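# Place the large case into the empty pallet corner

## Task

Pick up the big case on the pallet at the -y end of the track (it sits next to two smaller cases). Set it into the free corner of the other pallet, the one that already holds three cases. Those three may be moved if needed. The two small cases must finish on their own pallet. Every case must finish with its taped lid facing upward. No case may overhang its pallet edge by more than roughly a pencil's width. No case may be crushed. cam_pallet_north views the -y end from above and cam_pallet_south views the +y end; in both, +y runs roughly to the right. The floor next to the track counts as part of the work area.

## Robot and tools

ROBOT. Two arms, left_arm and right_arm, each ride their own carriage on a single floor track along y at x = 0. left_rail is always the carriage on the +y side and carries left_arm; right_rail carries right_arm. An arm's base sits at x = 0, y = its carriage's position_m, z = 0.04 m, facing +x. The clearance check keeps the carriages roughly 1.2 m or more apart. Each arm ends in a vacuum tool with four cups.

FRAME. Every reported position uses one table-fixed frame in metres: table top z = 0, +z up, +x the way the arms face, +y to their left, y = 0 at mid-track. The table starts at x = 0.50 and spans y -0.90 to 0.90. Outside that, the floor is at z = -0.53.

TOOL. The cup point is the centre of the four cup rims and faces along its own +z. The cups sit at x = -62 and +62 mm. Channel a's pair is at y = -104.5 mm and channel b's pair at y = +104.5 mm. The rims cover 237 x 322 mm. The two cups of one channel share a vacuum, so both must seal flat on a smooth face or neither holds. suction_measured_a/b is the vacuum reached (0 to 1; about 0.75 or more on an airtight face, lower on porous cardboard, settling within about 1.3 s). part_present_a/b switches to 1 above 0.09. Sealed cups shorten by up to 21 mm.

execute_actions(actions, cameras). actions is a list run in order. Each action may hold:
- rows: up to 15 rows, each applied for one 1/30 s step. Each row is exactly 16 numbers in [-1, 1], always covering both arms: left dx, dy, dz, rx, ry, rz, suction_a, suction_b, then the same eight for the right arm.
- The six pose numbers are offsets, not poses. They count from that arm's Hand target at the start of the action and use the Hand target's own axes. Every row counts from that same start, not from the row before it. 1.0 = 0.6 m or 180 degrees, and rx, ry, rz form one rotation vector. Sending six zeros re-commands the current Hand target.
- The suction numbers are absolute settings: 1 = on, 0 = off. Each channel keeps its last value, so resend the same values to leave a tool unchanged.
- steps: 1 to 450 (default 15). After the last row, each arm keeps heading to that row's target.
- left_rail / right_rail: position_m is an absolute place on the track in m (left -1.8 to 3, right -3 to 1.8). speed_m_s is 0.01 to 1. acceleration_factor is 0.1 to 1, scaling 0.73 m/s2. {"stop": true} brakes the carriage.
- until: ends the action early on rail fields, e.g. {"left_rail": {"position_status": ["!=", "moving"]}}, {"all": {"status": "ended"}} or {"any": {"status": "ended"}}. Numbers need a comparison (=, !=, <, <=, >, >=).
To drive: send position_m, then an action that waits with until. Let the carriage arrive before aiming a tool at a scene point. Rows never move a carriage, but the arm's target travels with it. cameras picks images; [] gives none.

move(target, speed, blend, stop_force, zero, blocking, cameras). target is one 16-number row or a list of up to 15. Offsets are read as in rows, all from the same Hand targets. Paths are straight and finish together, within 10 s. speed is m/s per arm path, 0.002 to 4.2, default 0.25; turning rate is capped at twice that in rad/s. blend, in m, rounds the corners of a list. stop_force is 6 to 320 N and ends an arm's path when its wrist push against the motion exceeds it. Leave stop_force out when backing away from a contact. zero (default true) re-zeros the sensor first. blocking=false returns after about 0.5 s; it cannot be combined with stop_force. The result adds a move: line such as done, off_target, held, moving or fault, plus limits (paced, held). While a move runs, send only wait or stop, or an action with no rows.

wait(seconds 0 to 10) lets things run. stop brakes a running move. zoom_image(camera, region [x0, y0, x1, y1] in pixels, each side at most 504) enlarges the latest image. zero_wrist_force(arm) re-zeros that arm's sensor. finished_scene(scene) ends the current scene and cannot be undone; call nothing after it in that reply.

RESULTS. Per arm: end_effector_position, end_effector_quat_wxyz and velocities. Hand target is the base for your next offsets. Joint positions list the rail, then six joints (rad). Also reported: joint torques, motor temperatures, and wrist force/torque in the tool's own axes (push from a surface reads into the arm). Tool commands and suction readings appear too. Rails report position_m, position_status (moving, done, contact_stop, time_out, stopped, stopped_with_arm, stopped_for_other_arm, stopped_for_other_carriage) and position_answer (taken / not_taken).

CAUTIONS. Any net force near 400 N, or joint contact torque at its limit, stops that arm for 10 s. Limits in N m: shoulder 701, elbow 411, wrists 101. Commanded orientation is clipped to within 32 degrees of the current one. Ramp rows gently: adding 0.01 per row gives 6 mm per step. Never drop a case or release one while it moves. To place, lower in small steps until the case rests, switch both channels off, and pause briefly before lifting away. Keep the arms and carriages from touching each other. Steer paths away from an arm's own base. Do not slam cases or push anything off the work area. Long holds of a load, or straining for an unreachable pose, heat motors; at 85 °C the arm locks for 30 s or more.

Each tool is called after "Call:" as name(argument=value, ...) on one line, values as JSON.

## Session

Excellent.

Call:
execute_actions(actions=[])

Call:
zoom_image(camera="cam_pallet_north", region=[270, 120, 570, 345])

Call:
zoom_image(camera="cam_pallet_south", region=[100, 110, 420, 350])

Scene clock: 0.00 s.
left_arm: end_effector_position=(+0.8500, +2.4627, +0.4400) suction_measured_a=0.00 part_present_a=0 suction_measured_b=0.01 part_present_b=0 end_effector_quat_wxyz=(+0.000, +0.000, +1.000, +0.000) | right_arm: end_effector_position=(+0.8500, -2.2189, +0.4400) suction_measured_a=0.00 part_present_a=0 suction_measured_b=0.00 part_present_b=0 end_effector_quat_wxyz=(+0.000, +0.000, +1.000, +0.000)
Joint positions: left_arm=[2.463 -0.239 -1.498 2.092 -2.165 -1.571 1.332] | right_arm=[-2.219 -0.239 -1.498 2.092 -2.165 -1.571 1.332]
Joint velocities: within noise
Joint torques (N m): no reading
Motor temperatures (°C): left_arm=[34 31 25 33 31 30] | right_arm=[24 24 30 32 33 31]
Wrist force (N): no reading
Wrist torque (N m): no reading
Wrist force, peak (N): no reading
Hand target: left_arm +0.8500, +2.4627, +0.4400; +0.000, +0.000, +1.000, +0.000 | right_arm +0.8500, -2.2189, +0.4400; +0.000, +0.000, +1.000, +0.000
Tool commands: left_gripper/suction_a=+0.0 left_gripper/suction_b=+0.0 right_gripper/suction_a=+0.0 right_gripper/suction_b=+0.0
left_rail: position_m=2.463 position_status=done
right_rail: position_m=-2.219 position_status=done

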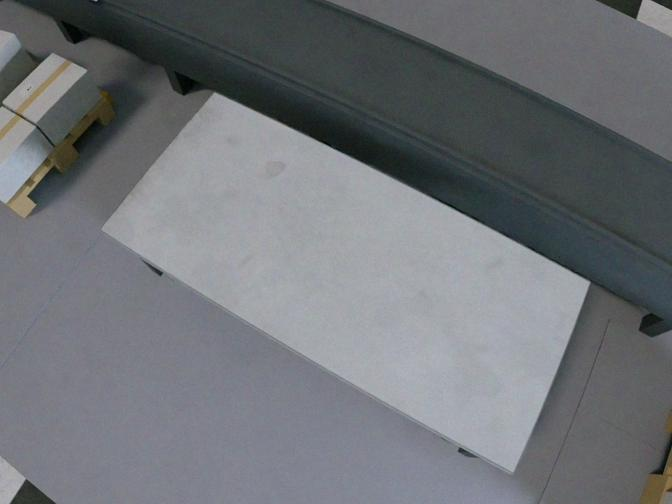

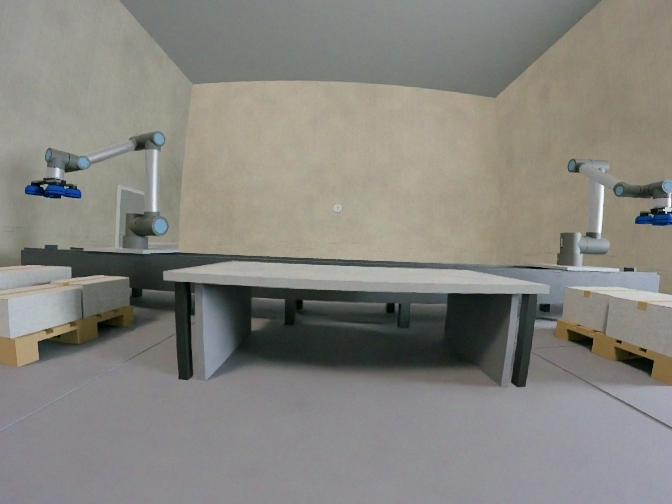

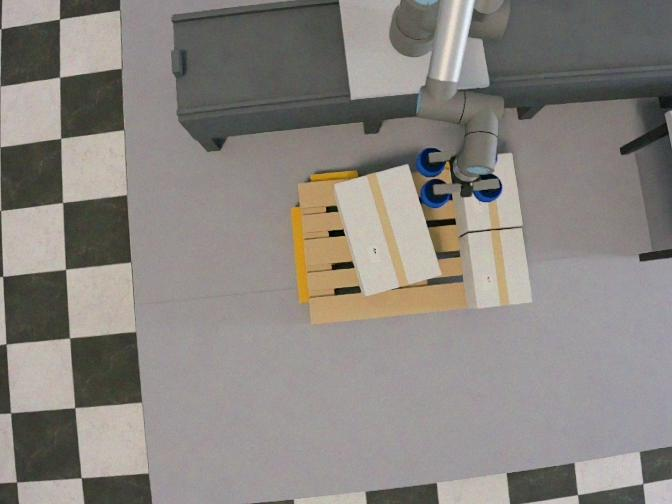

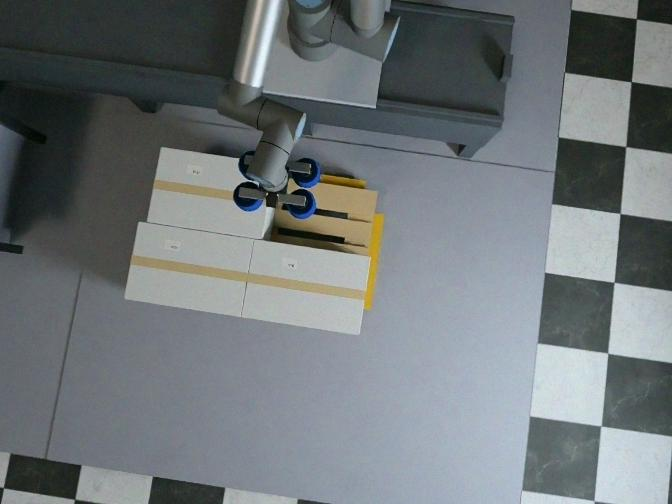

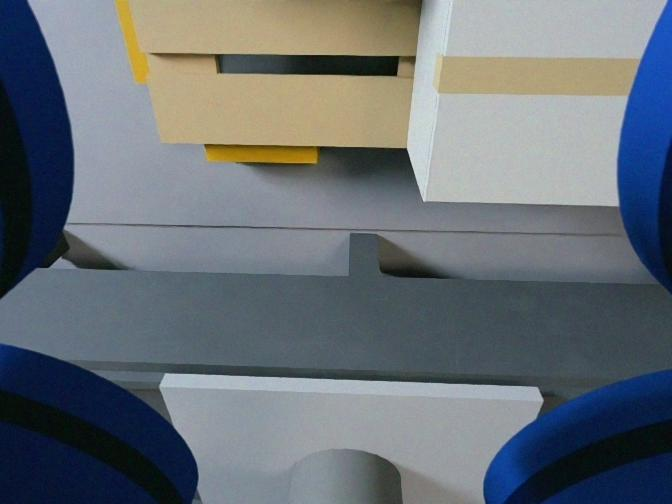

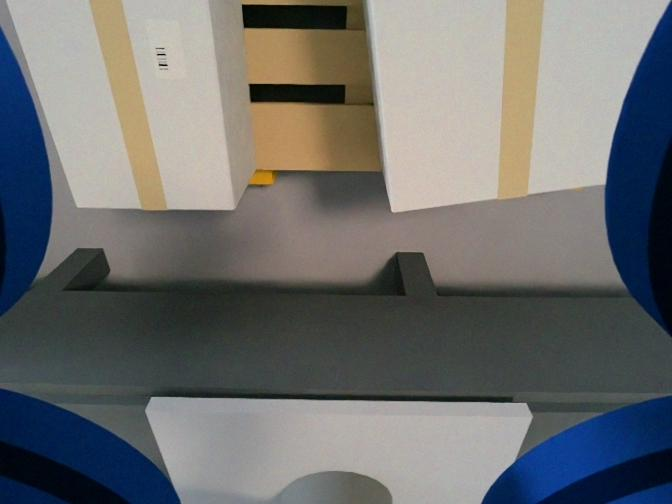

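Scaled by 1.680.

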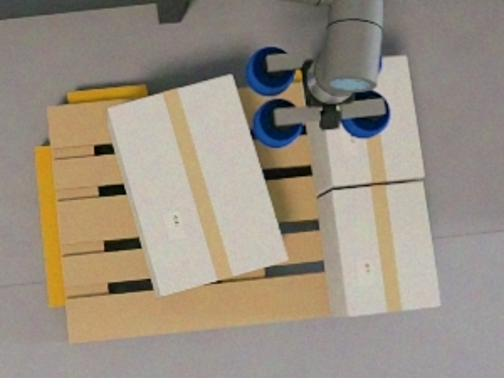

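Scaled by 1.575.

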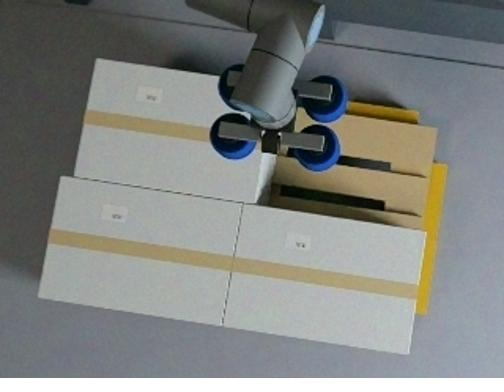

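Call:
execute_actions(actions=[{"left_rail":{"position_m":2.29,"speed_m_s":0.5,"acceleration_factor":0.4},"steps":400,"until":{"all":{"status":"ended"}}}], cameras=[])

Call:
move(target=[-0.4,0,-0.55,0,-0.172,0,0,0,0,0,0,0,0,0,0,0], cameras=["cam_left_wrist"])

Call:
move(target=[0.233,0,0.14,0,0,0,0,0,0,0,0,0,0,0,0,0], cameras=["cam_left_wrist"])

Scene clock: 1.97 s.
left_arm: end_effector_position=(+0.8500, +2.2900, +0.4400) suction_measured_a=0.00 part_present_a=0 suction_measured_b=0.01 part_present_b=0 end_effector_quat_wxyz=(+0.000, +0.000, +1.000, +0.000) | right_arm: end_effector_position=(+0.8500, -2.2189, +0.4400) suction_measured_a=0.00 part_present_a=0 suction_measured_b=0.00 part_present_b=0 end_effector_quat_wxyz=(+0.000, +0.000, +1.000, +0.000)
Joint positions: left_arm=[2.29 -0.239 -1.498 2.092 -2.165 -1.571 1.332] | right_arm=[-2.219 -0.239 -1.498 2.092 -2.165 -1.571 1.332]
Joint velocities: within noise
Joint torques (N m): left_arm=[3.96 -106.03 -81.8 -8.58 -0.67 -0.89] | right_arm=[10.16 -98.68 -87.66 -11.28 -0.59 0.42]
Motor temperatures (°C): left_arm=[34 31 25 33 31 30] | right_arm=[24 24 30 32 33 31]
Wrist force (N): left_arm=[0.0 -0.2 0.2] | right_arm=[-0.2 -0.1 0.4]
Wrist torque (N m): left_arm=[-0.03 0.00 -0.01] | right_arm=[-0.01 0.03 0.00]
Wrist force, peak (N): left_arm=[-0.4 1.4 0.4] | right_arm=[-0.1 -0.4 0.5]
Hand target: left_arm +0.8500, +2.2900, +0.4400; +0.000, +0.000, +1.000, +0.000 | right_arm +0.8500, -2.2189, +0.4400; +0.000, +0.000, +1.000, +0.000
Tool commands: left_gripper/suction_a=+0.0 left_gripper/suction_b=+0.0 right_gripper/suction_a=+0.0 right_gripper/suction_b=+0.0
left_rail: position_m=2.290 speed_m_s=0.50 position_status=done
right_rail: position_m=-2.219 position_status=done
No camera images: "cameras" was empty.

Scene clock: 4.27 s.
left_arm: end_effector_position=(+1.0898, +2.2900, +0.7698) suction_measured_a=0.00 part_present_a=0 suction_measured_b=0.01 part_present_b=0 end_effector_quat_wxyz=(+0.267, +0.000, +0.964, +0.000) | right_arm: end_effector_position=(+0.8500, -2.2189, +0.4400) suction_measured_a=0.00 part_present_a=0 suction_measured_b=0.00 part_present_b=0 end_effector_quat_wxyz=(+0.000, +0.000, +1.000, +0.000)
Joint positions: left_arm=[2.29 -0.215 -1.477 1.752 -2.376 -1.461 1.386] | right_arm=[-2.219 -0.239 -1.498 2.092 -2.165 -1.571 1.332]
Joint velocities: within noise
Joint torques (N m): left_arm=[30.55 -107.46 -104.56 -14.93 5.14 2.63] | right_arm=[8.22 -100.1 -88.87 -11.08 -0.15 0.34]
Motor temperatures (°C): left_arm=[34 31 25 33 31 30] | right_arm=[24 24 30 32 33 31]
Wrist force (N): left_arm=[-0.5 1.3 0.9] | right_arm=[0.0 -0.2 0.3]
Wrist torque (N m): left_arm=[0.04 0.30 -0.09] | right_arm=[-0.02 0.00 0.00]
Wrist force, peak (N): left_arm=[-3.2 1.4 -1.1] | right_arm=[0.0 -0.2 0.7]
Hand target: left_arm +1.0900, +2.2900, +0.7700; +0.267, +0.000, +0.964, +0.000 | right_arm +0.8500, -2.2189, +0.4400; +0.000, +0.000, +1.000, +0.000
Off the commanded pose: left_arm 0.000 m, 0 deg | right_arm 0.000 m, 0 deg.
left_rail: position_m=2.290 speed_m_s=0.50 position_status=done
right_rail: position_m=-2.219 position_status=done
move: done
Images, in order (width x height): cam_left_wrist 672x504.

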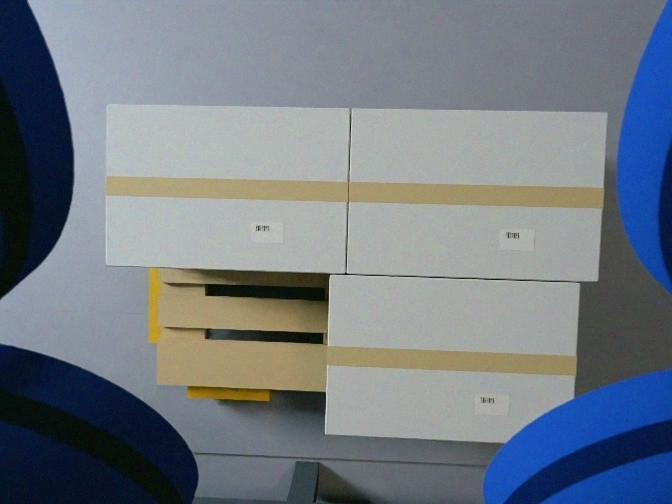

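Scene clock: 5.63 s.
left_arm: end_effector_position=(+1.0134, +2.2900, +0.6263) suction_measured_a=0.00 part_present_a=0 suction_measured_b=0.01 part_present_b=0 end_effector_quat_wxyz=(+0.267, +0.000, +0.964, +0.000) | right_arm: end_effector_position=(+0.8500, -2.2189, +0.4400) suction_measured_a=0.00 part_present_a=0 suction_measured_b=0.00 part_present_b=0 end_effector_quat_wxyz=(+0.000, +0.000, +1.000, +0.000)
Joint positions: left_arm=[2.29 -0.234 -1.5 1.99 -2.589 -1.451 1.369] | right_arm=[-2.219 -0.239 -1.498 2.092 -2.165 -1.571 1.332]
Joint velocities: within noise
Joint torques (N m): left_arm=[-24.58 -128.4 -77.32 -16.19 5.23 -4.02] | right_arm=[7.5 -102.13 -88.91 -11.23 0.46 0.41]
Motor temperatures (°C): left_arm=[34 31 25 33 31 30] | right_arm=[24 24 30 32 33 31]
Wrist force (N): left_arm=[-1.1 0.9 0.7] | right_arm=[-0.3 -0.2 0.2]
Wrist torque (N m): left_arm=[-0.02 0.36 -0.10] | right_arm=[-0.03 0.04 0.00]
Wrist force, peak (N): left_arm=[-3.2 2.2 -1.4] | right_arm=[-0.2 -0.1 0.6]
Hand target: left_arm +1.0133, +2.2900, +0.6261; +0.267, +0.000, +0.964, +0.000 | right_arm +0.8500, -2.2189, +0.4400; +0.000, +0.000, +1.000, +0.000
Off the commanded pose: left_arm 0.000 m, 0 deg | right_arm 0.000 m, 0 deg.
left_rail: position_m=2.290 speed_m_s=0.50 position_status=done
right_rail: position_m=-2.219 position_status=done
move: done
Images, in order (width x height): cam_left_wrist 672x504.

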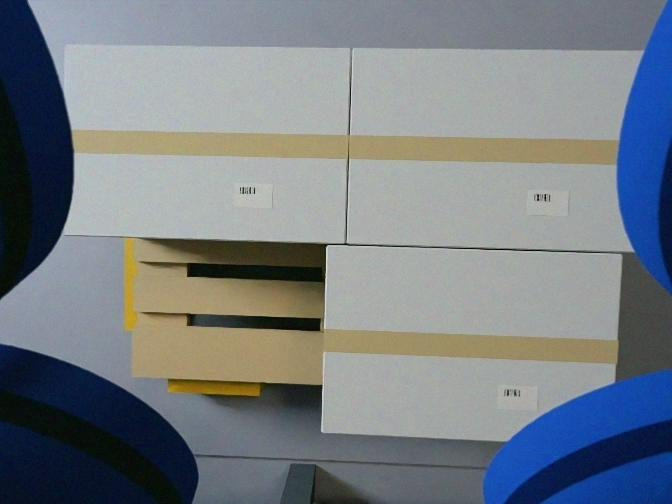

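Call:
move(target=[-0.197,0.99,0.5,0,0,0,0,0,0,0,0,0,0,0,0,0], cameras=[])

Call:
move(target=[0,0.1,0,0,0,0,0,0,0,0,0,0,0,0,0,0], cameras=["cam_left_wrist"])

Call:
zoom_image(camera="cam_left_wrist", region=[310, 150, 430, 270])

Call:
zoom_image(camera="cam_left_wrist", region=[310, 340, 430, 460])

Scene clock: 9.60 s.
left_arm: end_effector_position=(+1.2689, +2.8838, +0.4297) suction_measured_a=0.00 part_present_a=0 suction_measured_b=0.01 part_present_b=0 end_effector_quat_wxyz=(+0.267, +0.000, +0.964, +0.000) | right_arm: end_effector_position=(+0.8500, -2.2189, +0.4400) suction_measured_a=0.00 part_present_a=0 suction_measured_b=0.00 part_present_b=0 end_effector_quat_wxyz=(+0.000, +0.000, +1.000, +0.000)
Joint positions: left_arm=[2.29 0.328 -0.96 1.515 -2.643 -1.737 1.855] | right_arm=[-2.219 -0.239 -1.498 2.092 -2.165 -1.571 1.332]
Joint velocities: within noise
Joint torques (N m): left_arm=[30.51 -198.89 -97.44 -5.2 -6.42 2.31] | right_arm=[7.46 -99.67 -86.24 -11.18 -0.61 1.09]
Motor temperatures (°C): left_arm=[34 31 25 33 31 30] | right_arm=[24 24 30 32 33 31]
Wrist force (N): left_arm=[-0.4 0.8 1.3] | right_arm=[-0.2 -0.3 0.2]
Wrist torque (N m): left_arm=[-0.03 0.31 -0.04] | right_arm=[-0.04 0.02 0.00]
Wrist force, peak (N): left_arm=[-0.9 3.8 2.4] | right_arm=[-0.1 -0.3 0.6]
Hand target: left_arm +1.2690, +2.8840, +0.4296; +0.267, +0.000, +0.964, +0.000 | right_arm +0.8500, -2.2189, +0.4400; +0.000, +0.000, +1.000, +0.000
Off the commanded pose: left_arm 0.000 m, 0 deg | right_arm 0.000 m, 0 deg.
left_rail: position_m=2.290 speed_m_s=0.50 position_status=done
right_rail: position_m=-2.219 position_status=done
move: done
No camera images: "cameras" was empty.

Scene clock: 10.57 s.
left_arm: end_effector_position=(+1.2690, +2.9437, +0.4296) suction_measured_a=0.00 part_present_a=0 suction_measured_b=0.01 part_present_b=0 end_effector_quat_wxyz=(+0.267, +0.000, +0.964, +0.000) | right_arm: end_effector_position=(+0.8500, -2.2189, +0.4400) suction_measured_a=0.00 part_present_a=0 suction_measured_b=0.00 part_present_b=0 end_effector_quat_wxyz=(+0.000, +0.000, +1.000, +0.000)
Joint positions: left_arm=[2.29 0.372 -0.932 1.463 -2.611 -1.759 1.894] | right_arm=[-2.219 -0.239 -1.498 2.092 -2.165 -1.571 1.332]
Joint velocities: within noise
Joint torques (N m): left_arm=[27.38 -211.21 -95.99 -4.28 -6.51 2.55] | right_arm=[10.85 -98.1 -86.31 -10.92 -0.16 0]
Motor temperatures (°C): left_arm=[34 31 25 33 31 30] | right_arm=[24 24 30 32 33 31]
Wrist force (N): left_arm=[-0.8 1.1 0.8] | right_arm=[0.0 0.1 0.2]
Wrist torque (N m): left_arm=[0.00 0.35 -0.06] | right_arm=[0.02 0.01 0.00]
Wrist force, peak (N): left_arm=[-0.3 2.9 1.4] | right_arm=[0.0 -0.4 0.5]
Hand target: left_arm +1.2690, +2.9440, +0.4296; +0.267, +0.000, +0.964, +0.000 | right_arm +0.8500, -2.2189, +0.4400; +0.000, +0.000, +1.000, +0.000
Off the commanded pose: left_arm 0.000 m, 0 deg | right_arm 0.000 m, 0 deg.
left_rail: position_m=2.290 speed_m_s=0.50 position_status=done
right_rail: position_m=-2.219 position_status=done
move: done
Images, in order (width x height): cam_left_wrist 672x504.

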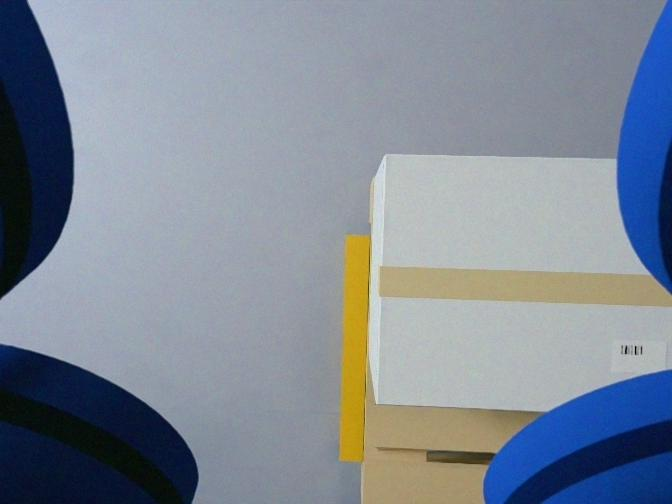

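Scaled by 4.200.

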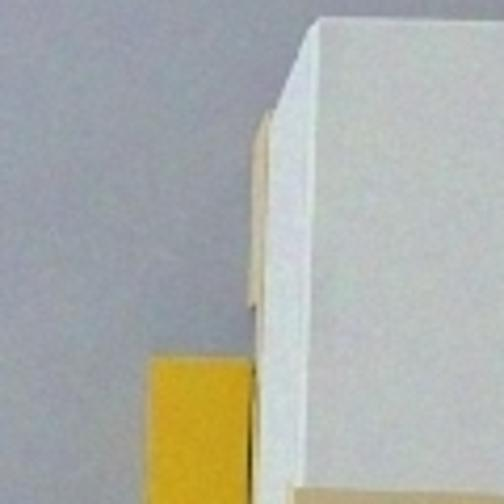

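Scaled by 4.200.

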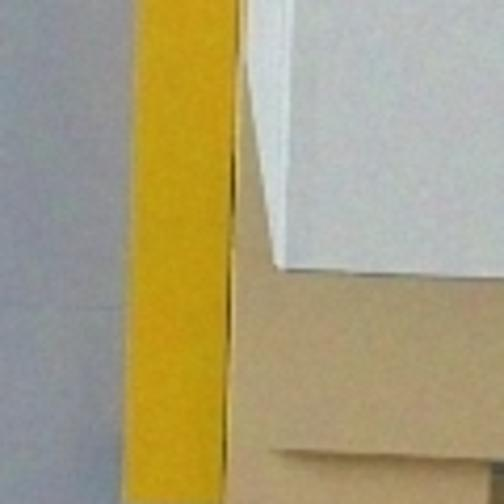

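Call:
move(target=[0.55,-0.95,-0.1,0,0.172,0,0,0,0,0,0,0,0,0,0,0], cameras=[])

Call:
execute_actions(actions=[{"left_rail":{"position_m":2.04,"speed_m_s":0.5},"steps":400,"until":{"all":{"status":"ended"}}}], cameras=["cam_left_wrist"])

Scene clock: 14.23 s.
left_arm: end_effector_position=(+0.9553, +2.3743, +0.3113) suction_measured_a=0.00 part_present_a=0 suction_measured_b=0.01 part_present_b=0 end_effector_quat_wxyz=(+0.000, +0.000, +1.000, +0.000) | right_arm: end_effector_position=(+0.8500, -2.2189, +0.4400) suction_measured_a=0.00 part_present_a=0 suction_measured_b=0.00 part_present_b=0 end_effector_quat_wxyz=(+0.000, +0.000, +1.000, +0.000)
Joint positions: left_arm=[2.29 -0.123 -1.277 2.036 -2.33 -1.571 1.448] | right_arm=[-2.219 -0.239 -1.498 2.092 -2.165 -1.571 1.332]
Joint velocities: within noise
Joint torques (N m): left_arm=[-29.44 -161.71 -59.31 -3.58 -5.25 -4.22] | right_arm=[7.31 -100.09 -85.76 -11.4 -0.14 0.09]
Motor temperatures (°C): left_arm=[34 31 25 33 31 30] | right_arm=[24 24 30 32 33 31]
Wrist force (N): left_arm=[-0.3 0.0 0.7] | right_arm=[0.0 -0.2 0.3]
Wrist torque (N m): left_arm=[0.04 0.07 -0.01] | right_arm=[-0.03 0.00 0.00]
Wrist force, peak (N): left_arm=[-0.4 5.0 1.2] | right_arm=[-0.1 -0.1 0.7]
Hand target: left_arm +0.9552, +2.3740, +0.3113; +0.000, +0.000, +1.000, +0.000 | right_arm +0.8500, -2.2189, +0.4400; +0.000, +0.000, +1.000, +0.000
Off the commanded pose: left_arm 0.000 m, 0 deg | right_arm 0.000 m, 0 deg.
left_rail: position_m=2.290 speed_m_s=0.50 position_status=done
right_rail: position_m=-2.219 position_status=done
move: done
No camera images: "cameras" was empty.

Scene clock: 16.33 s.
left_arm: end_effector_position=(+0.9551, +2.1240, +0.3113) suction_measured_a=0.00 part_present_a=0 suction_measured_b=0.01 part_present_b=0 end_effector_quat_wxyz=(+0.000, +0.000, +1.000, +0.000) | right_arm: end_effector_position=(+0.8500, -2.2189, +0.4400) suction_measured_a=0.00 part_present_a=0 suction_measured_b=0.00 part_present_b=0 end_effector_quat_wxyz=(+0.000, +0.000, +1.000, +0.000)
Joint positions: left_arm=[2.04 -0.123 -1.277 2.036 -2.33 -1.571 1.447] | right_arm=[-2.219 -0.239 -1.498 2.092 -2.165 -1.571 1.332]
Joint velocities: within noise
Joint torques (N m): left_arm=[2.99 -161.01 -72.55 -4.26 -3.62 -4.39] | right_arm=[9.57 -102.9 -88.7 -10.94 0.01 0.19]
Motor temperatures (°C): left_arm=[34 31 25 33 31 30] | right_arm=[24 24 30 32 33 31]
Wrist force (N): left_arm=[-0.1 0.0 0.5] | right_arm=[-0.1 -0.2 0.3]
Wrist torque (N m): left_arm=[0.04 0.04 -0.01] | right_arm=[-0.03 0.01 0.00]
Wrist force, peak (N): left_arm=[0.1 1.4 0.7] | right_arm=[0.0 -0.4 0.6]
Hand target: left_arm +0.9552, +2.1240, +0.3113; +0.000, +0.000, +1.000, +0.000 | right_arm +0.8500, -2.2189, +0.4400; +0.000, +0.000, +1.000, +0.000
Tool commands: left_gripper/suction_a=+0.0 left_gripper/suction_b=+0.0 right_gripper/suction_a=+0.0 right_gripper/suction_b=+0.0
Off the commanded pose: left_arm 0.000 m, 0 deg | right_arm 0.000 m, 0 deg.
left_rail: position_m=2.040 speed_m_s=0.50 position_status=done
right_rail: position_m=-2.219 position_status=done
Images, in order (width x height): cam_left_wrist 672x504.

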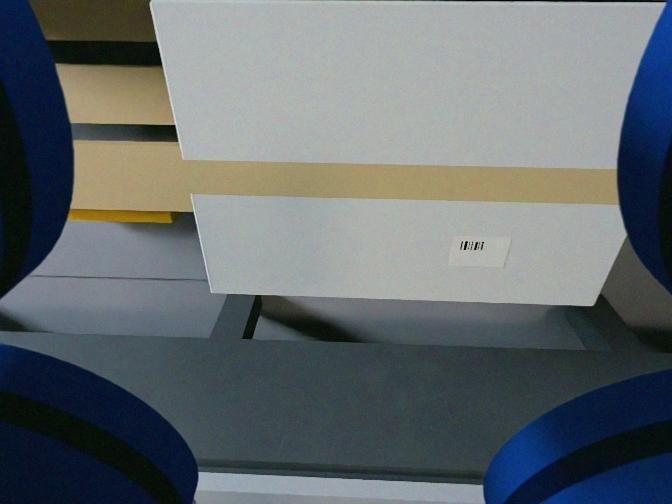

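Call:
move(target=[0.2268,-0.14,0.602,0,-0.0025,0.0028,0,0,0,0,0,0,0,0,0,0], cameras=["cam_left_wrist"])

Call:
move(target=[0,0,0.17,0,0,0,0,0,0,0,0,0,0,0,0,0], speed=0.015, stop_force=15, cameras=["cam_left_wrist","cam_pallet_south"])

Call:
zoom_image(camera="cam_pallet_south", region=[110, 130, 310, 280])

Scene clock: 19.13 s.
left_arm: end_effector_position=(+0.8191, +2.0401, -0.0498) suction_measured_a=0.00 part_present_a=0 suction_measured_b=0.01 part_present_b=0 end_effector_quat_wxyz=(+0.004, +0.004, +1.000, +0.000) | right_arm: end_effector_position=(+0.8500, -2.2189, +0.4400) suction_measured_a=0.00 part_present_a=0 suction_measured_b=0.00 part_present_b=0 end_effector_quat_wxyz=(+0.000, +0.000, +1.000, +0.000)
Joint positions: left_arm=[2.04 -0.249 -0.913 2.339 -3.004 -1.569 1.331] | right_arm=[-2.219 -0.239 -1.498 2.092 -2.165 -1.571 1.332]
Joint velocities: within noise
Joint torques (N m): left_arm=[-32.35 -145.88 -11.66 -15.66 4.57 -4.86] | right_arm=[6.62 -103.55 -83.3 -10.29 0.16 0.65]
Motor temperatures (°C): left_arm=[34 31 25 33 31 30] | right_arm=[24 24 30 32 33 31]
Wrist force (N): left_arm=[-0.2 0.2 -0.1] | right_arm=[0.0 -0.3 0.0]
Wrist torque (N m): left_arm=[0.02 0.08 -0.01] | right_arm=[-0.04 0.00 0.00]
Wrist force, peak (N): left_arm=[-1.3 0.9 -2.8] | right_arm=[-0.1 0.1 0.6]
Hand target: left_arm +0.8191, +2.0400, -0.0499; +0.004, +0.004, +1.000, +0.000 | right_arm +0.8500, -2.2189, +0.4400; +0.000, +0.000, +1.000, +0.000
Off the commanded pose: left_arm 0.000 m, 0 deg | right_arm 0.000 m, 0 deg.
left_rail: position_m=2.040 speed_m_s=0.50 position_status=done
right_rail: position_m=-2.219 position_status=done
move: done
Images, in order (width x height): cam_left_wrist 672x504.

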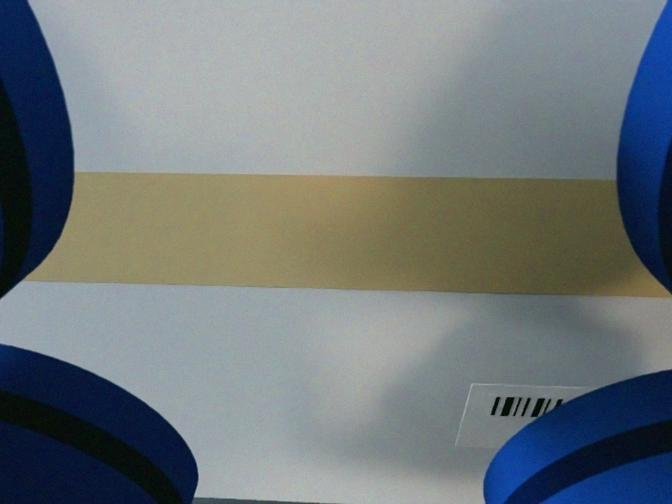

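Scene clock: 24.13 s.
left_arm: end_effector_position=(+0.8195, +2.0400, -0.1056) suction_measured_a=0.00 part_present_a=0 suction_measured_b=0.01 part_present_b=0 end_effector_quat_wxyz=(+0.004, +0.004, +1.000, +0.000) | right_arm: end_effector_position=(+0.8500, -2.2189, +0.4400) suction_measured_a=0.00 part_present_a=0 suction_measured_b=0.00 part_present_b=0 end_effector_quat_wxyz=(+0.000, +0.000, +1.000, +0.000)
Joint positions: left_arm=[2.04 -0.248 -0.824 2.33 -3.085 -1.569 1.331] | right_arm=[-2.219 -0.239 -1.498 2.092 -2.165 -1.571 1.332]
Joint velocities: within noise
Joint torques (N m): left_arm=[17.72 -177.85 -1.71 -2 3.98 2.03] | right_arm=[7.81 -101.71 -86.56 -10.32 -0.14 -0.32]
Motor temperatures (°C): left_arm=[34 31 25 33 31 30] | right_arm=[24 24 30 32 33 31]
Wrist force (N): left_arm=[-2.9 2.4 -14.1] | right_arm=[0.1 -0.1 0.3]
Wrist torque (N m): left_arm=[0.40 0.73 0.03] | right_arm=[-0.01 -0.02 0.00]
Wrist force, peak (N): left_arm=[-2.8 2.8 -17.4] | right_arm=[-0.4 0.0 0.8]
Hand target: left_arm +0.8196, +2.0400, -0.1056; +0.004, +0.004, +1.000, +0.000 (not the last commanded pose) | right_arm +0.8500, -2.2189, +0.4400; +0.000, +0.000, +1.000, +0.000
Off the commanded pose: left_arm 0.046 m, 0 deg | right_arm 0.000 m, 0 deg.
left_rail: position_m=2.040 speed_m_s=0.50 position_status=done
right_rail: position_m=-2.219 position_status=done
move: contact (left_arm)
Images, in order (width x height): cam_pallet_south 672x504, cam_left_wrist 672x504.

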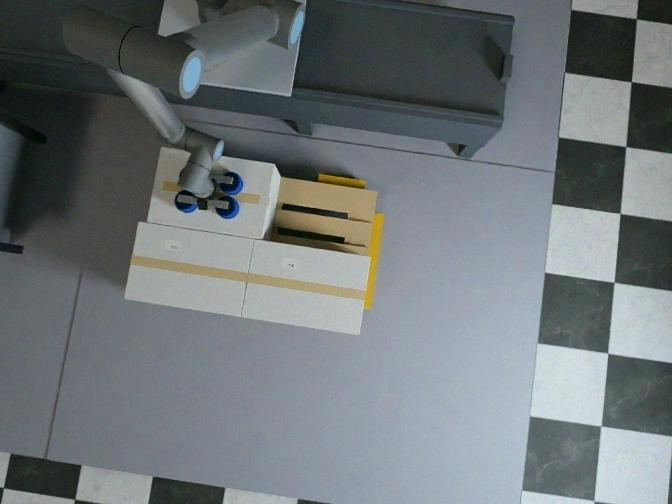

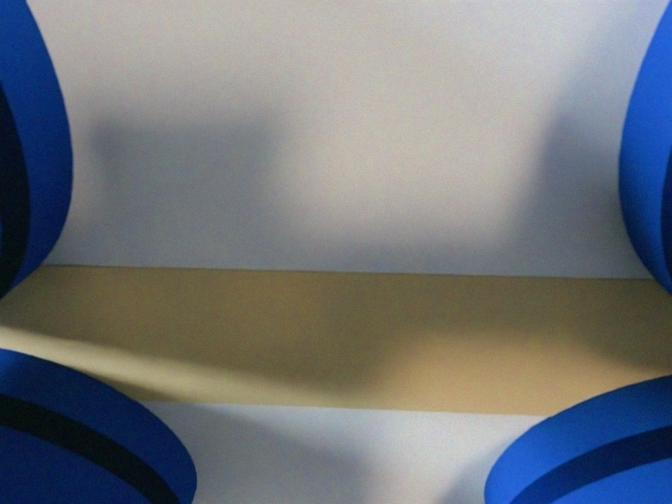

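Scaled by 2.520.

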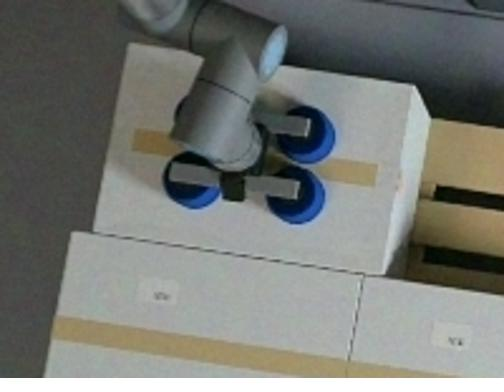

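Call:
execute_actions(actions=[{"rows":[[0,0,0.003,0,0,0,1,1,0,0,0,0,0,0,0,0]],"steps":75}], cameras=[])

Call:
move(target=[0.006,0,-0.035,0,0,0,1,1,0,0,0,0,0,0,0,0], speed=0.03, cameras=[])

Scene clock: 27.00 s.
left_arm: end_effector_position=(+0.8196, +2.0400, -0.1074) suction_measured_a=0.86 part_present_a=1 suction_measured_b=0.90 part_present_b=1 end_effector_quat_wxyz=(+0.004, +0.004, +1.000, +0.000) | right_arm: end_effector_position=(+0.8500, -2.2189, +0.4400) suction_measured_a=0.00 part_present_a=0 suction_measured_b=0.00 part_present_b=0 end_effector_quat_wxyz=(+0.000, +0.000, +1.000, +0.000)
Joint positions: left_arm=[2.04 -0.248 -0.821 2.329 -3.087 -1.569 1.331] | right_arm=[-2.219 -0.239 -1.498 2.092 -2.165 -1.571 1.332]
Joint velocities: within noise
Joint torques (N m): left_arm=[-28.68 -271.31 -43.61 -28.72 -3.05 -4.55] | right_arm=[12.88 -101.72 -83.87 -10.85 -0.4 0.51]
Motor temperatures (°C): left_arm=[34 31 25 33 31 30] | right_arm=[24 24 30 32 33 31]
Wrist force (N): left_arm=[0.4 -0.6 4.8] | right_arm=[-0.1 -0.1 0.5]
Wrist torque (N m): left_arm=[0.61 -0.46 0.01] | right_arm=[-0.01 0.01 0.00]
Wrist force, peak (N): left_arm=[12.0 -12.1 98.2] | right_arm=[-0.3 0.0 0.6]
Hand target: left_arm +0.8196, +2.0400, -0.1074; +0.004, +0.004, +1.000, +0.000 | right_arm +0.8500, -2.2189, +0.4400; +0.000, +0.000, +1.000, +0.000
Off the commanded pose: left_arm 0.000 m, 0 deg | right_arm 0.000 m, 0 deg.
left_rail: position_m=2.040 speed_m_s=0.50 position_status=done
right_rail: position_m=-2.219 position_status=done
No camera images: "cameras" was empty.

Scene clock: 28.10 s.
left_arm: end_effector_position=(+0.8158, +2.0400, -0.0866) suction_measured_a=0.86 part_present_a=1 suction_measured_b=0.90 part_present_b=1 end_effector_quat_wxyz=(+0.004, +0.004, +1.000, +0.000) | right_arm: end_effector_position=(+0.8500, -2.2189, +0.4400) suction_measured_a=0.00 part_present_a=0 suction_measured_b=0.00 part_present_b=0 end_effector_quat_wxyz=(+0.000, +0.000, +1.000, +0.000)
Joint positions: left_arm=[2.04 -0.25 -0.854 2.339 -3.063 -1.569 1.33] | right_arm=[-2.219 -0.239 -1.498 2.092 -2.165 -1.571 1.332]
Joint velocities: within noise
Joint torques (N m): left_arm=[-30.62 -272.31 -27.45 -20.14 -1.28 -4.53] | right_arm=[5.88 -100.41 -84.73 -10.44 -0.17 -0.31]
Motor temperatures (°C): left_arm=[34 31 25 33 31 30] | right_arm=[24 24 30 32 33 31]
Wrist force (N): left_arm=[0.6 -0.5 4.4] | right_arm=[-0.1 0.0 0.3]
Wrist torque (N m): left_arm=[0.62 -0.49 -0.01] | right_arm=[0.00 0.02 0.01]
Wrist force, peak (N): left_arm=[-2.2 -1.6 9.4] | right_arm=[-0.2 0.0 0.6]
Hand target: left_arm +0.8158, +2.0400, -0.0864; +0.004, +0.004, +1.000, +0.000 | right_arm +0.8500, -2.2189, +0.4400; +0.000, +0.000, +1.000, +0.000
Off the commanded pose: left_arm 0.000 m, 0 deg | right_arm 0.000 m, 0 deg.
left_rail: position_m=2.040 speed_m_s=0.50 position_status=done
right_rail: position_m=-2.219 position_status=done
move: done
No camera images: "cameras" was empty.

Call:
execute_actions(actions=[{"left_rail":{"position_m":1.99,"speed_m_s":0.05,"acceleration_factor":0.1},"steps":300,"until":{"all":{"status":"ended"}}}], cameras=[])

Call:
move(target=[-0.0045,0,0,0,0,0,1,1,0,0,0,0,0,0,0,0], speed=0.01, cameras=[])

Call:
move(target=[0,0,0.1,0,0,0,1,1,0,0,0,0,0,0,0,0], speed=0.01, stop_force=25, cameras=[])

Call:
move(target=[0,0,0.03,0,0,0,1,1,0,0,0,0,0,0,0,0], speed=0.004, stop_force=70, cameras=[])

Scene clock: 30.17 s.
left_arm: end_effector_position=(+0.8158, +1.9900, -0.0864) suction_measured_a=0.86 part_present_a=1 suction_measured_b=0.90 part_present_b=1 end_effector_quat_wxyz=(+0.004, +0.004, +1.000, +0.000) | right_arm: end_effector_position=(+0.8500, -2.2189, +0.4400) suction_measured_a=0.00 part_present_a=0 suction_measured_b=0.00 part_present_b=0 end_effector_quat_wxyz=(+0.000, +0.000, +1.000, +0.000)
Joint positions: left_arm=[1.99 -0.25 -0.855 2.339 -3.062 -1.569 1.33] | right_arm=[-2.219 -0.239 -1.498 2.092 -2.165 -1.571 1.332]
Joint velocities: within noise
Joint torques (N m): left_arm=[-24.94 -270.95 -40.61 -20.82 1.64 -4.17] | right_arm=[8.09 -96.07 -86.97 -10.06 -0.18 0.31]
Motor temperatures (°C): left_arm=[34 31 25 33 31 30] | right_arm=[24 24 30 32 33 31]
Wrist force (N): left_arm=[0.5 -0.3 4.9] | right_arm=[0.0 -0.2 0.2]
Wrist torque (N m): left_arm=[0.65 -0.45 -0.01] | right_arm=[-0.02 0.01 0.00]
Wrist force, peak (N): left_arm=[0.9 -0.8 5.7] | right_arm=[0.1 -0.2 0.6]
Hand target: left_arm +0.8158, +1.9901, -0.0864; +0.004, +0.004, +1.000, +0.000 | right_arm +0.8500, -2.2189, +0.4400; +0.000, +0.000, +1.000, +0.000
Tool commands: left_gripper/suction_a=+1.0 left_gripper/suction_b=+1.0 right_gripper/suction_a=+0.0 right_gripper/suction_b=+0.0
Off the commanded pose: left_arm 0.000 m, 0 deg | right_arm 0.000 m, 0 deg.
left_rail: position_m=1.990 speed_m_s=0.05 position_status=done
right_rail: position_m=-2.219 position_status=done
No camera images: "cameras" was empty.

Scene clock: 30.87 s.
left_arm: end_effector_position=(+0.8183, +1.9900, -0.0864) suction_measured_a=0.86 part_present_a=1 suction_measured_b=0.90 part_present_b=1 end_effector_quat_wxyz=(+0.004, +0.004, +1.000, +0.000) | right_arm: end_effector_position=(+0.8500, -2.2189, +0.4400) suction_measured_a=0.00 part_present_a=0 suction_measured_b=0.00 part_present_b=0 end_effector_quat_wxyz=(+0.000, +0.000, +1.000, +0.000)
Joint positions: left_arm=[1.99 -0.249 -0.854 2.335 -3.059 -1.569 1.331] | right_arm=[-2.219 -0.239 -1.498 2.092 -2.165 -1.571 1.332]
Joint velocities: within noise
Joint torques (N m): left_arm=[30.9 -236.84 -49.66 -20.01 2.27 2.69] | right_arm=[11.6 -104.35 -86.5 -10.45 0.39 0.41]
Motor temperatures (°C): left_arm=[34 31 25 33 31 30] | right_arm=[24 24 30 32 33 31]
Wrist force (N): left_arm=[0.7 -1.0 5.2] | right_arm=[-0.1 -0.4 0.3]
Wrist torque (N m): left_arm=[0.56 -0.55 -0.01] | right_arm=[-0.05 0.02 0.00]
Wrist force, peak (N): left_arm=[1.6 -0.5 5.5] | right_arm=[0.1 -0.1 0.6]
Hand target: left_arm +0.8185, +1.9900, -0.0864; +0.004, +0.004, +1.000, +0.000 | right_arm +0.8500, -2.2189, +0.4400; +0.000, +0.000, +1.000, +0.000
Off the commanded pose: left_arm 0.000 m, 0 deg | right_arm 0.000 m, 0 deg.
left_rail: position_m=1.990 speed_m_s=0.05 position_status=done
right_rail: position_m=-2.219 position_status=done
move: done
No camera images: "cameras" was empty.

Scene clock: 35.27 s.
left_arm: end_effector_position=(+0.8188, +1.9900, -0.1177) suction_measured_a=0.86 part_present_a=1 suction_measured_b=0.90 part_present_b=1 end_effector_quat_wxyz=(+0.004, +0.004, +1.000, +0.000) | right_arm: end_effector_position=(+0.8500, -2.2189, +0.4400) suction_measured_a=0.00 part_present_a=0 suction_measured_b=0.00 part_present_b=0 end_effector_quat_wxyz=(+0.000, +0.000, +1.000, +0.000)
Joint positions: left_arm=[1.99 -0.249 -0.804 2.328 -3.102 -1.569 1.331] | right_arm=[-2.219 -0.239 -1.498 2.092 -2.165 -1.571 1.332]
Joint velocities: within noise
Joint torques (N m): left_arm=[11.63 -264.65 -21.84 -19.54 1.83 -0.69] | right_arm=[11.18 -99.4 -87.12 -10.46 -0.37 -0.01]
Motor temperatures (°C): left_arm=[34 31 25 33 31 30] | right_arm=[24 24 30 32 33 31]
Wrist force (N): left_arm=[-0.9 3.8 -18.0] | right_arm=[-0.1 -0.3 0.4]
Wrist torque (N m): left_arm=[5.60 3.55 0.36] | right_arm=[-0.04 0.01 0.00]
Wrist force, peak (N): left_arm=[-1.7 8.0 -27.0] | right_arm=[-0.3 -0.1 0.7]
Hand target: left_arm +0.8188, +1.9900, -0.1177; +0.004, +0.004, +1.000, +0.000 (not the last commanded pose) | right_arm +0.8500, -2.2189, +0.4400; +0.000, +0.000, +1.000, +0.000
Off the commanded pose: left_arm 0.029 m, 0 deg | right_arm 0.000 m, 0 deg.
left_rail: position_m=1.990 speed_m_s=0.05 position_status=done
right_rail: position_m=-2.219 position_status=done
move: contact (left_arm)
No camera images: "cameras" was empty.

Scene clock: 37.57 s.
left_arm: end_effector_position=(+0.8189, +1.9900, -0.1222) suction_measured_a=0.86 part_present_a=1 suction_measured_b=0.90 part_present_b=1 end_effector_quat_wxyz=(+0.004, +0.004, +1.000, +0.000) | right_arm: end_effector_position=(+0.8500, -2.2189, +0.4400) suction_measured_a=0.00 part_present_a=0 suction_measured_b=0.00 part_present_b=0 end_effector_quat_wxyz=(+0.000, +0.000, +1.000, +0.000)
Joint positions: left_arm=[1.99 -0.249 -0.797 2.327 -3.109 -1.569 1.331] | right_arm=[-2.219 -0.239 -1.498 2.092 -2.165 -1.571 1.332]
Joint velocities: within noise
Joint torques (N m): left_arm=[7.19 -216.45 -9.86 -14.16 7.25 -3.05] | right_arm=[12.07 -101.14 -85.91 -10.59 -0.6 0.19]
Motor temperatures (°C): left_arm=[34 31 25 33 30 30] | right_arm=[24 24 30 32 33 31]
Wrist force (N): left_arm=[-15.0 26.9 -87.7] | right_arm=[0.0 0.0 0.1]
Wrist torque (N m): left_arm=[13.14 13.46 2.02] | right_arm=[0.00 0.00 0.00]
Wrist force, peak (N): left_arm=[-15.6 26.6 -89.6] | right_arm=[-0.2 -0.3 0.7]
Hand target: left_arm +0.8189, +1.9900, -0.1222; +0.004, +0.004, +1.000, +0.000 (not the last commanded pose) | right_arm +0.8500, -2.2189, +0.4400; +0.000, +0.000, +1.000, +0.000
Off the commanded pose: left_arm 0.013 m, 0 deg | right_arm 0.000 m, 0 deg.
left_rail: position_m=1.990 speed_m_s=0.05 position_status=done
right_rail: position_m=-2.219 position_status=done
move: contact (left_arm)
No camera images: "cameras" was empty.

Call:
move(target=[0,0,0.02,0,0,0,1,1,0,0,0,0,0,0,0,0], speed=0.003, stop_force=20, cameras=[])

Call:
execute_actions(actions=[{"rows":[[0,0,0,0,0,0,0,0,0,0,0,0,0,0,0,0]],"steps":45}], cameras=[])

Call:
move(target=[[0,0,-0.1,0,0,0,0,0,0,0,0,0,0,0,0,0],[0,0,-0.95,0,0,0,0,0,0,0,0,0,0,0,0,0]], speed=[0.06,0.25], cameras=["cam_pallet_south"])

Call:
move(target=[0.0,-0.65,-0.62,0,-0.170,0,0,0,0,0,0,0,0,0,0,0], cameras=["cam_left_wrist"])

Scene clock: 39.57 s.
left_arm: end_effector_position=(+0.8189, +1.9900, -0.1242) suction_measured_a=0.86 part_present_a=1 suction_measured_b=0.90 part_present_b=1 end_effector_quat_wxyz=(+0.004, +0.004, +1.000, +0.000) | right_arm: end_effector_position=(+0.8500, -2.2189, +0.4400) suction_measured_a=0.00 part_present_a=0 suction_measured_b=0.00 part_present_b=0 end_effector_quat_wxyz=(+0.000, +0.000, +1.000, +0.000)
Joint positions: left_arm=[1.99 -0.249 -0.794 2.326 -3.111 -1.569 1.331] | right_arm=[-2.219 -0.239 -1.498 2.092 -2.165 -1.571 1.332]
Joint velocities: within noise
Joint torques (N m): left_arm=[4.3 -204.73 -6.22 -11.96 5.09 -2.71] | right_arm=[12.2 -101.74 -86.13 -9.95 -0.34 0.37]
Motor temperatures (°C): left_arm=[34 31 25 33 30 30] | right_arm=[24 24 30 32 33 31]
Wrist force (N): left_arm=[-20.5 33.8 -107.9] | right_arm=[0.0 -0.1 0.3]
Wrist torque (N m): left_arm=[14.01 15.89 2.36] | right_arm=[-0.01 0.01 0.01]
Wrist force, peak (N): left_arm=[-21.7 33.6 -109.1] | right_arm=[0.2 -0.1 0.5]
Hand target: left_arm +0.8189, +1.9900, -0.1242; +0.004, +0.004, +1.000, +0.000 (not the last commanded pose) | right_arm +0.8500, -2.2189, +0.4400; +0.000, +0.000, +1.000, +0.000
Off the commanded pose: left_arm 0.010 m, 0 deg | right_arm 0.000 m, 0 deg.
left_rail: position_m=1.990 speed_m_s=0.05 position_status=done
right_rail: position_m=-2.219 position_status=done
move: contact (left_arm)
No camera images: "cameras" was empty.

Scene clock: 41.27 s.
left_arm: end_effector_position=(+0.8189, +1.9900, -0.1242) suction_measured_a=0.00 part_present_a=0 suction_measured_b=0.01 part_present_b=0 end_effector_quat_wxyz=(+0.004, +0.004, +1.000, +0.000) | right_arm: end_effector_position=(+0.8500, -2.2189, +0.4400) suction_measured_a=0.00 part_present_a=0 suction_measured_b=0.00 part_present_b=0 end_effector_quat_wxyz=(+0.000, +0.000, +1.000, +0.000)
Joint positions: left_arm=[1.99 -0.249 -0.794 2.327 -3.111 -1.569 1.331] | right_arm=[-2.219 -0.239 -1.498 2.092 -2.165 -1.571 1.332]
Joint velocities: within noise
Joint torques (N m): left_arm=[-0.06 -74.24 -3.38 11.36 -2.57 1.46] | right_arm=[11.83 -102.04 -85.95 -10.25 -0.25 -0.25]
Motor temperatures (°C): left_arm=[34 31 25 33 30 30] | right_arm=[24 24 30 32 33 31]
Wrist force (N): left_arm=[2.0 6.4 -118.8] | right_arm=[0.4 -0.2 0.3]
Wrist torque (N m): left_arm=[1.09 1.70 -1.95] | right_arm=[-0.02 -0.05 0.01]
Wrist force, peak (N): left_arm=[1.9 6.1 -119.5] | right_arm=[-0.3 0.2 0.7]
Hand target: left_arm +0.8189, +1.9900, -0.1242; +0.004, +0.004, +1.000, +0.000 | right_arm +0.8500, -2.2189, +0.4400; +0.000, +0.000, +1.000, +0.000
Off the commanded pose: left_arm 0.000 m, 0 deg | right_arm 0.000 m, 0 deg.
left_rail: position_m=1.990 speed_m_s=0.05 position_status=done
right_rail: position_m=-2.219 position_status=done
No camera images: "cameras" was empty.

Scene clock: 45.07 s.
left_arm: end_effector_position=(+0.8143, +1.9901, +0.4456) suction_measured_a=0.00 part_present_a=0 suction_measured_b=0.01 part_present_b=0 end_effector_quat_wxyz=(+0.004, +0.004, +1.000, +0.000) | right_arm: end_effector_position=(+0.8500, -2.2189, +0.4400) suction_measured_a=0.00 part_present_a=0 suction_measured_b=0.00 part_present_b=0 end_effector_quat_wxyz=(+0.000, +0.000, +1.000, +0.000)
Joint positions: left_arm=[1.99 -0.25 -1.545 2.135 -2.169 -1.569 1.33] | right_arm=[-2.219 -0.239 -1.498 2.092 -2.165 -1.571 1.332]
Joint velocities: within noise
Joint torques (N m): left_arm=[-28.47 -111.45 -96.12 -3.12 -2.84 -4.56] | right_arm=[11.27 -101.1 -86.79 -10 -0.6 -0.61]
Motor temperatures (°C): left_arm=[34 31 25 33 30 30] | right_arm=[24 24 30 32 33 31]
Wrist force (N): left_arm=[-3.2 -1.3 -0.4] | right_arm=[-0.1 -0.1 0.1]
Wrist torque (N m): left_arm=[-0.18 0.43 -0.02] | right_arm=[-0.02 0.01 0.00]
Wrist force, peak (N): left_arm=[2.1 6.9 -118.7] | right_arm=[-0.1 -0.3 0.7]
Hand target: left_arm +0.8143, +1.9901, +0.4457; +0.004, +0.004, +1.000, +0.000 | right_arm +0.8500, -2.2189, +0.4400; +0.000, +0.000, +1.000, +0.000
Off the commanded pose: left_arm 0.000 m, 0 deg | right_arm 0.000 m, 0 deg.
left_rail: position_m=1.990 speed_m_s=0.05 position_status=done
right_rail: position_m=-2.219 position_status=done
move: done
Images, in order (width x height): cam_pallet_south 672x504.

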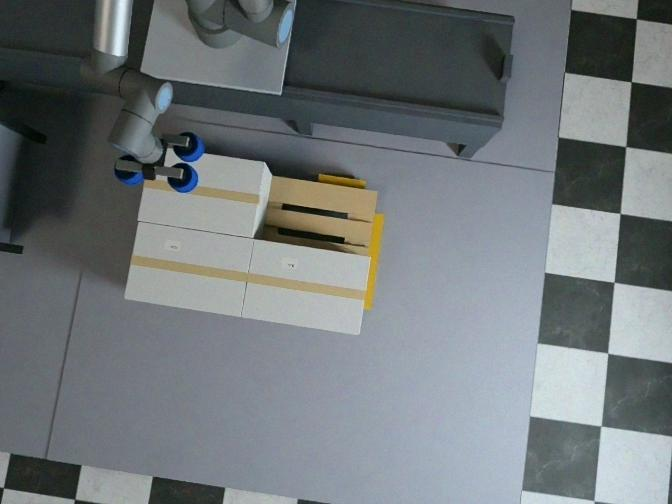

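Scene clock: 47.90 s.
left_arm: end_effector_position=(+0.8078, +1.6004, +0.8176) suction_measured_a=0.00 part_present_a=0 suction_measured_b=0.01 part_present_b=0 end_effector_quat_wxyz=(+0.268, +0.004, +0.964, -0.001) | right_arm: end_effector_position=(+0.8500, -2.2189, +0.4400) suction_measured_a=0.00 part_present_a=0 suction_measured_b=0.00 part_present_b=0 end_effector_quat_wxyz=(+0.000, +0.000, +1.000, +0.000)
Joint positions: left_arm=[1.99 -0.798 -1.718 1.892 -2.147 -1.196 0.858] | right_arm=[-2.219 -0.239 -1.498 2.092 -2.165 -1.571 1.332]
Joint velocities: within noise
Joint torques (N m): left_arm=[-26.68 -52.2 -105.32 -4.71 7.16 -3.99] | right_arm=[14.98 -96.57 -83.67 -10.11 0.19 -0.44]
Motor temperatures (°C): left_arm=[34 31 25 33 30 30] | right_arm=[24 24 30 32 33 31]
Wrist force (N): left_arm=[-3.5 -0.1 0.4] | right_arm=[0.0 -0.1 0.6]
Wrist torque (N m): left_arm=[-0.14 0.75 -0.02] | right_arm=[-0.02 0.01 0.01]
Wrist force, peak (N): left_arm=[-4.3 -2.5 -2.1] | right_arm=[-0.5 -0.3 0.5]
Hand target: left_arm +0.8078, +1.6001, +0.8178; +0.268, +0.004, +0.963, -0.001 | right_arm +0.8500, -2.2189, +0.4400; +0.000, +0.000, +1.000, +0.000
Off the commanded pose: left_arm 0.000 m, 0 deg | right_arm 0.000 m, 0 deg.
left_rail: position_m=1.990 speed_m_s=0.05 position_status=done
right_rail: position_m=-2.219 position_status=done
move: done
Images, in order (width x height): cam_left_wrist 672x504.

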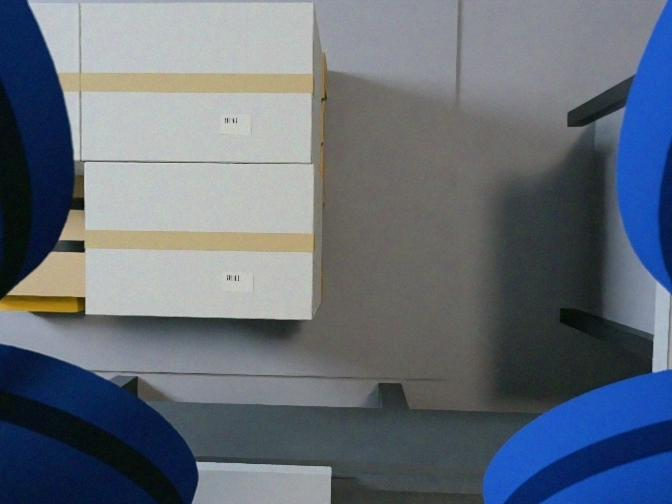

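Call:
zoom_image(camera="cam_left_wrist", region=[290, 20, 360, 120])

Call:
zoom_image(camera="cam_left_wrist", region=[290, 130, 360, 230])

Call:
zoom_image(camera="cam_left_wrist", region=[290, 230, 360, 330])

Scaled by 5.040.

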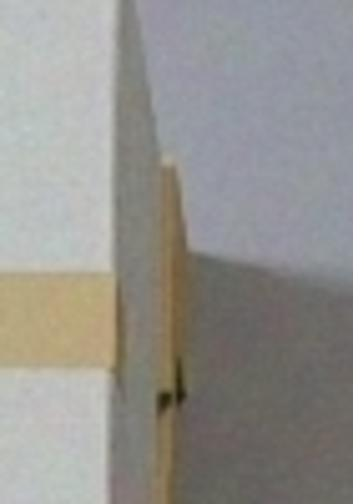

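Scaled by 5.040.

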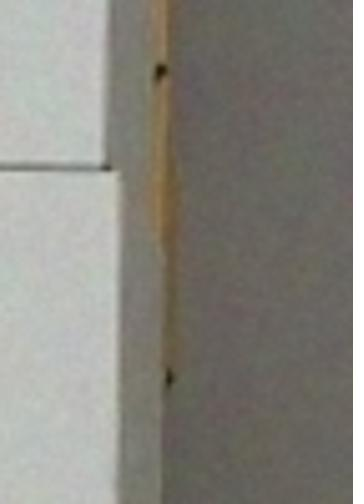

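Scaled by 5.040.

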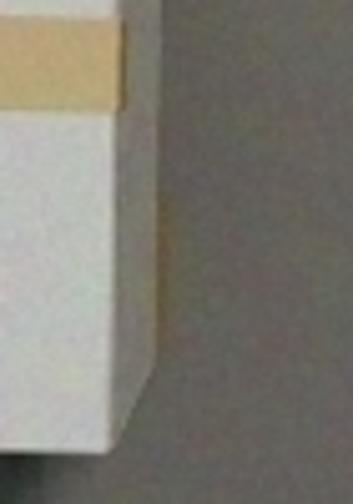

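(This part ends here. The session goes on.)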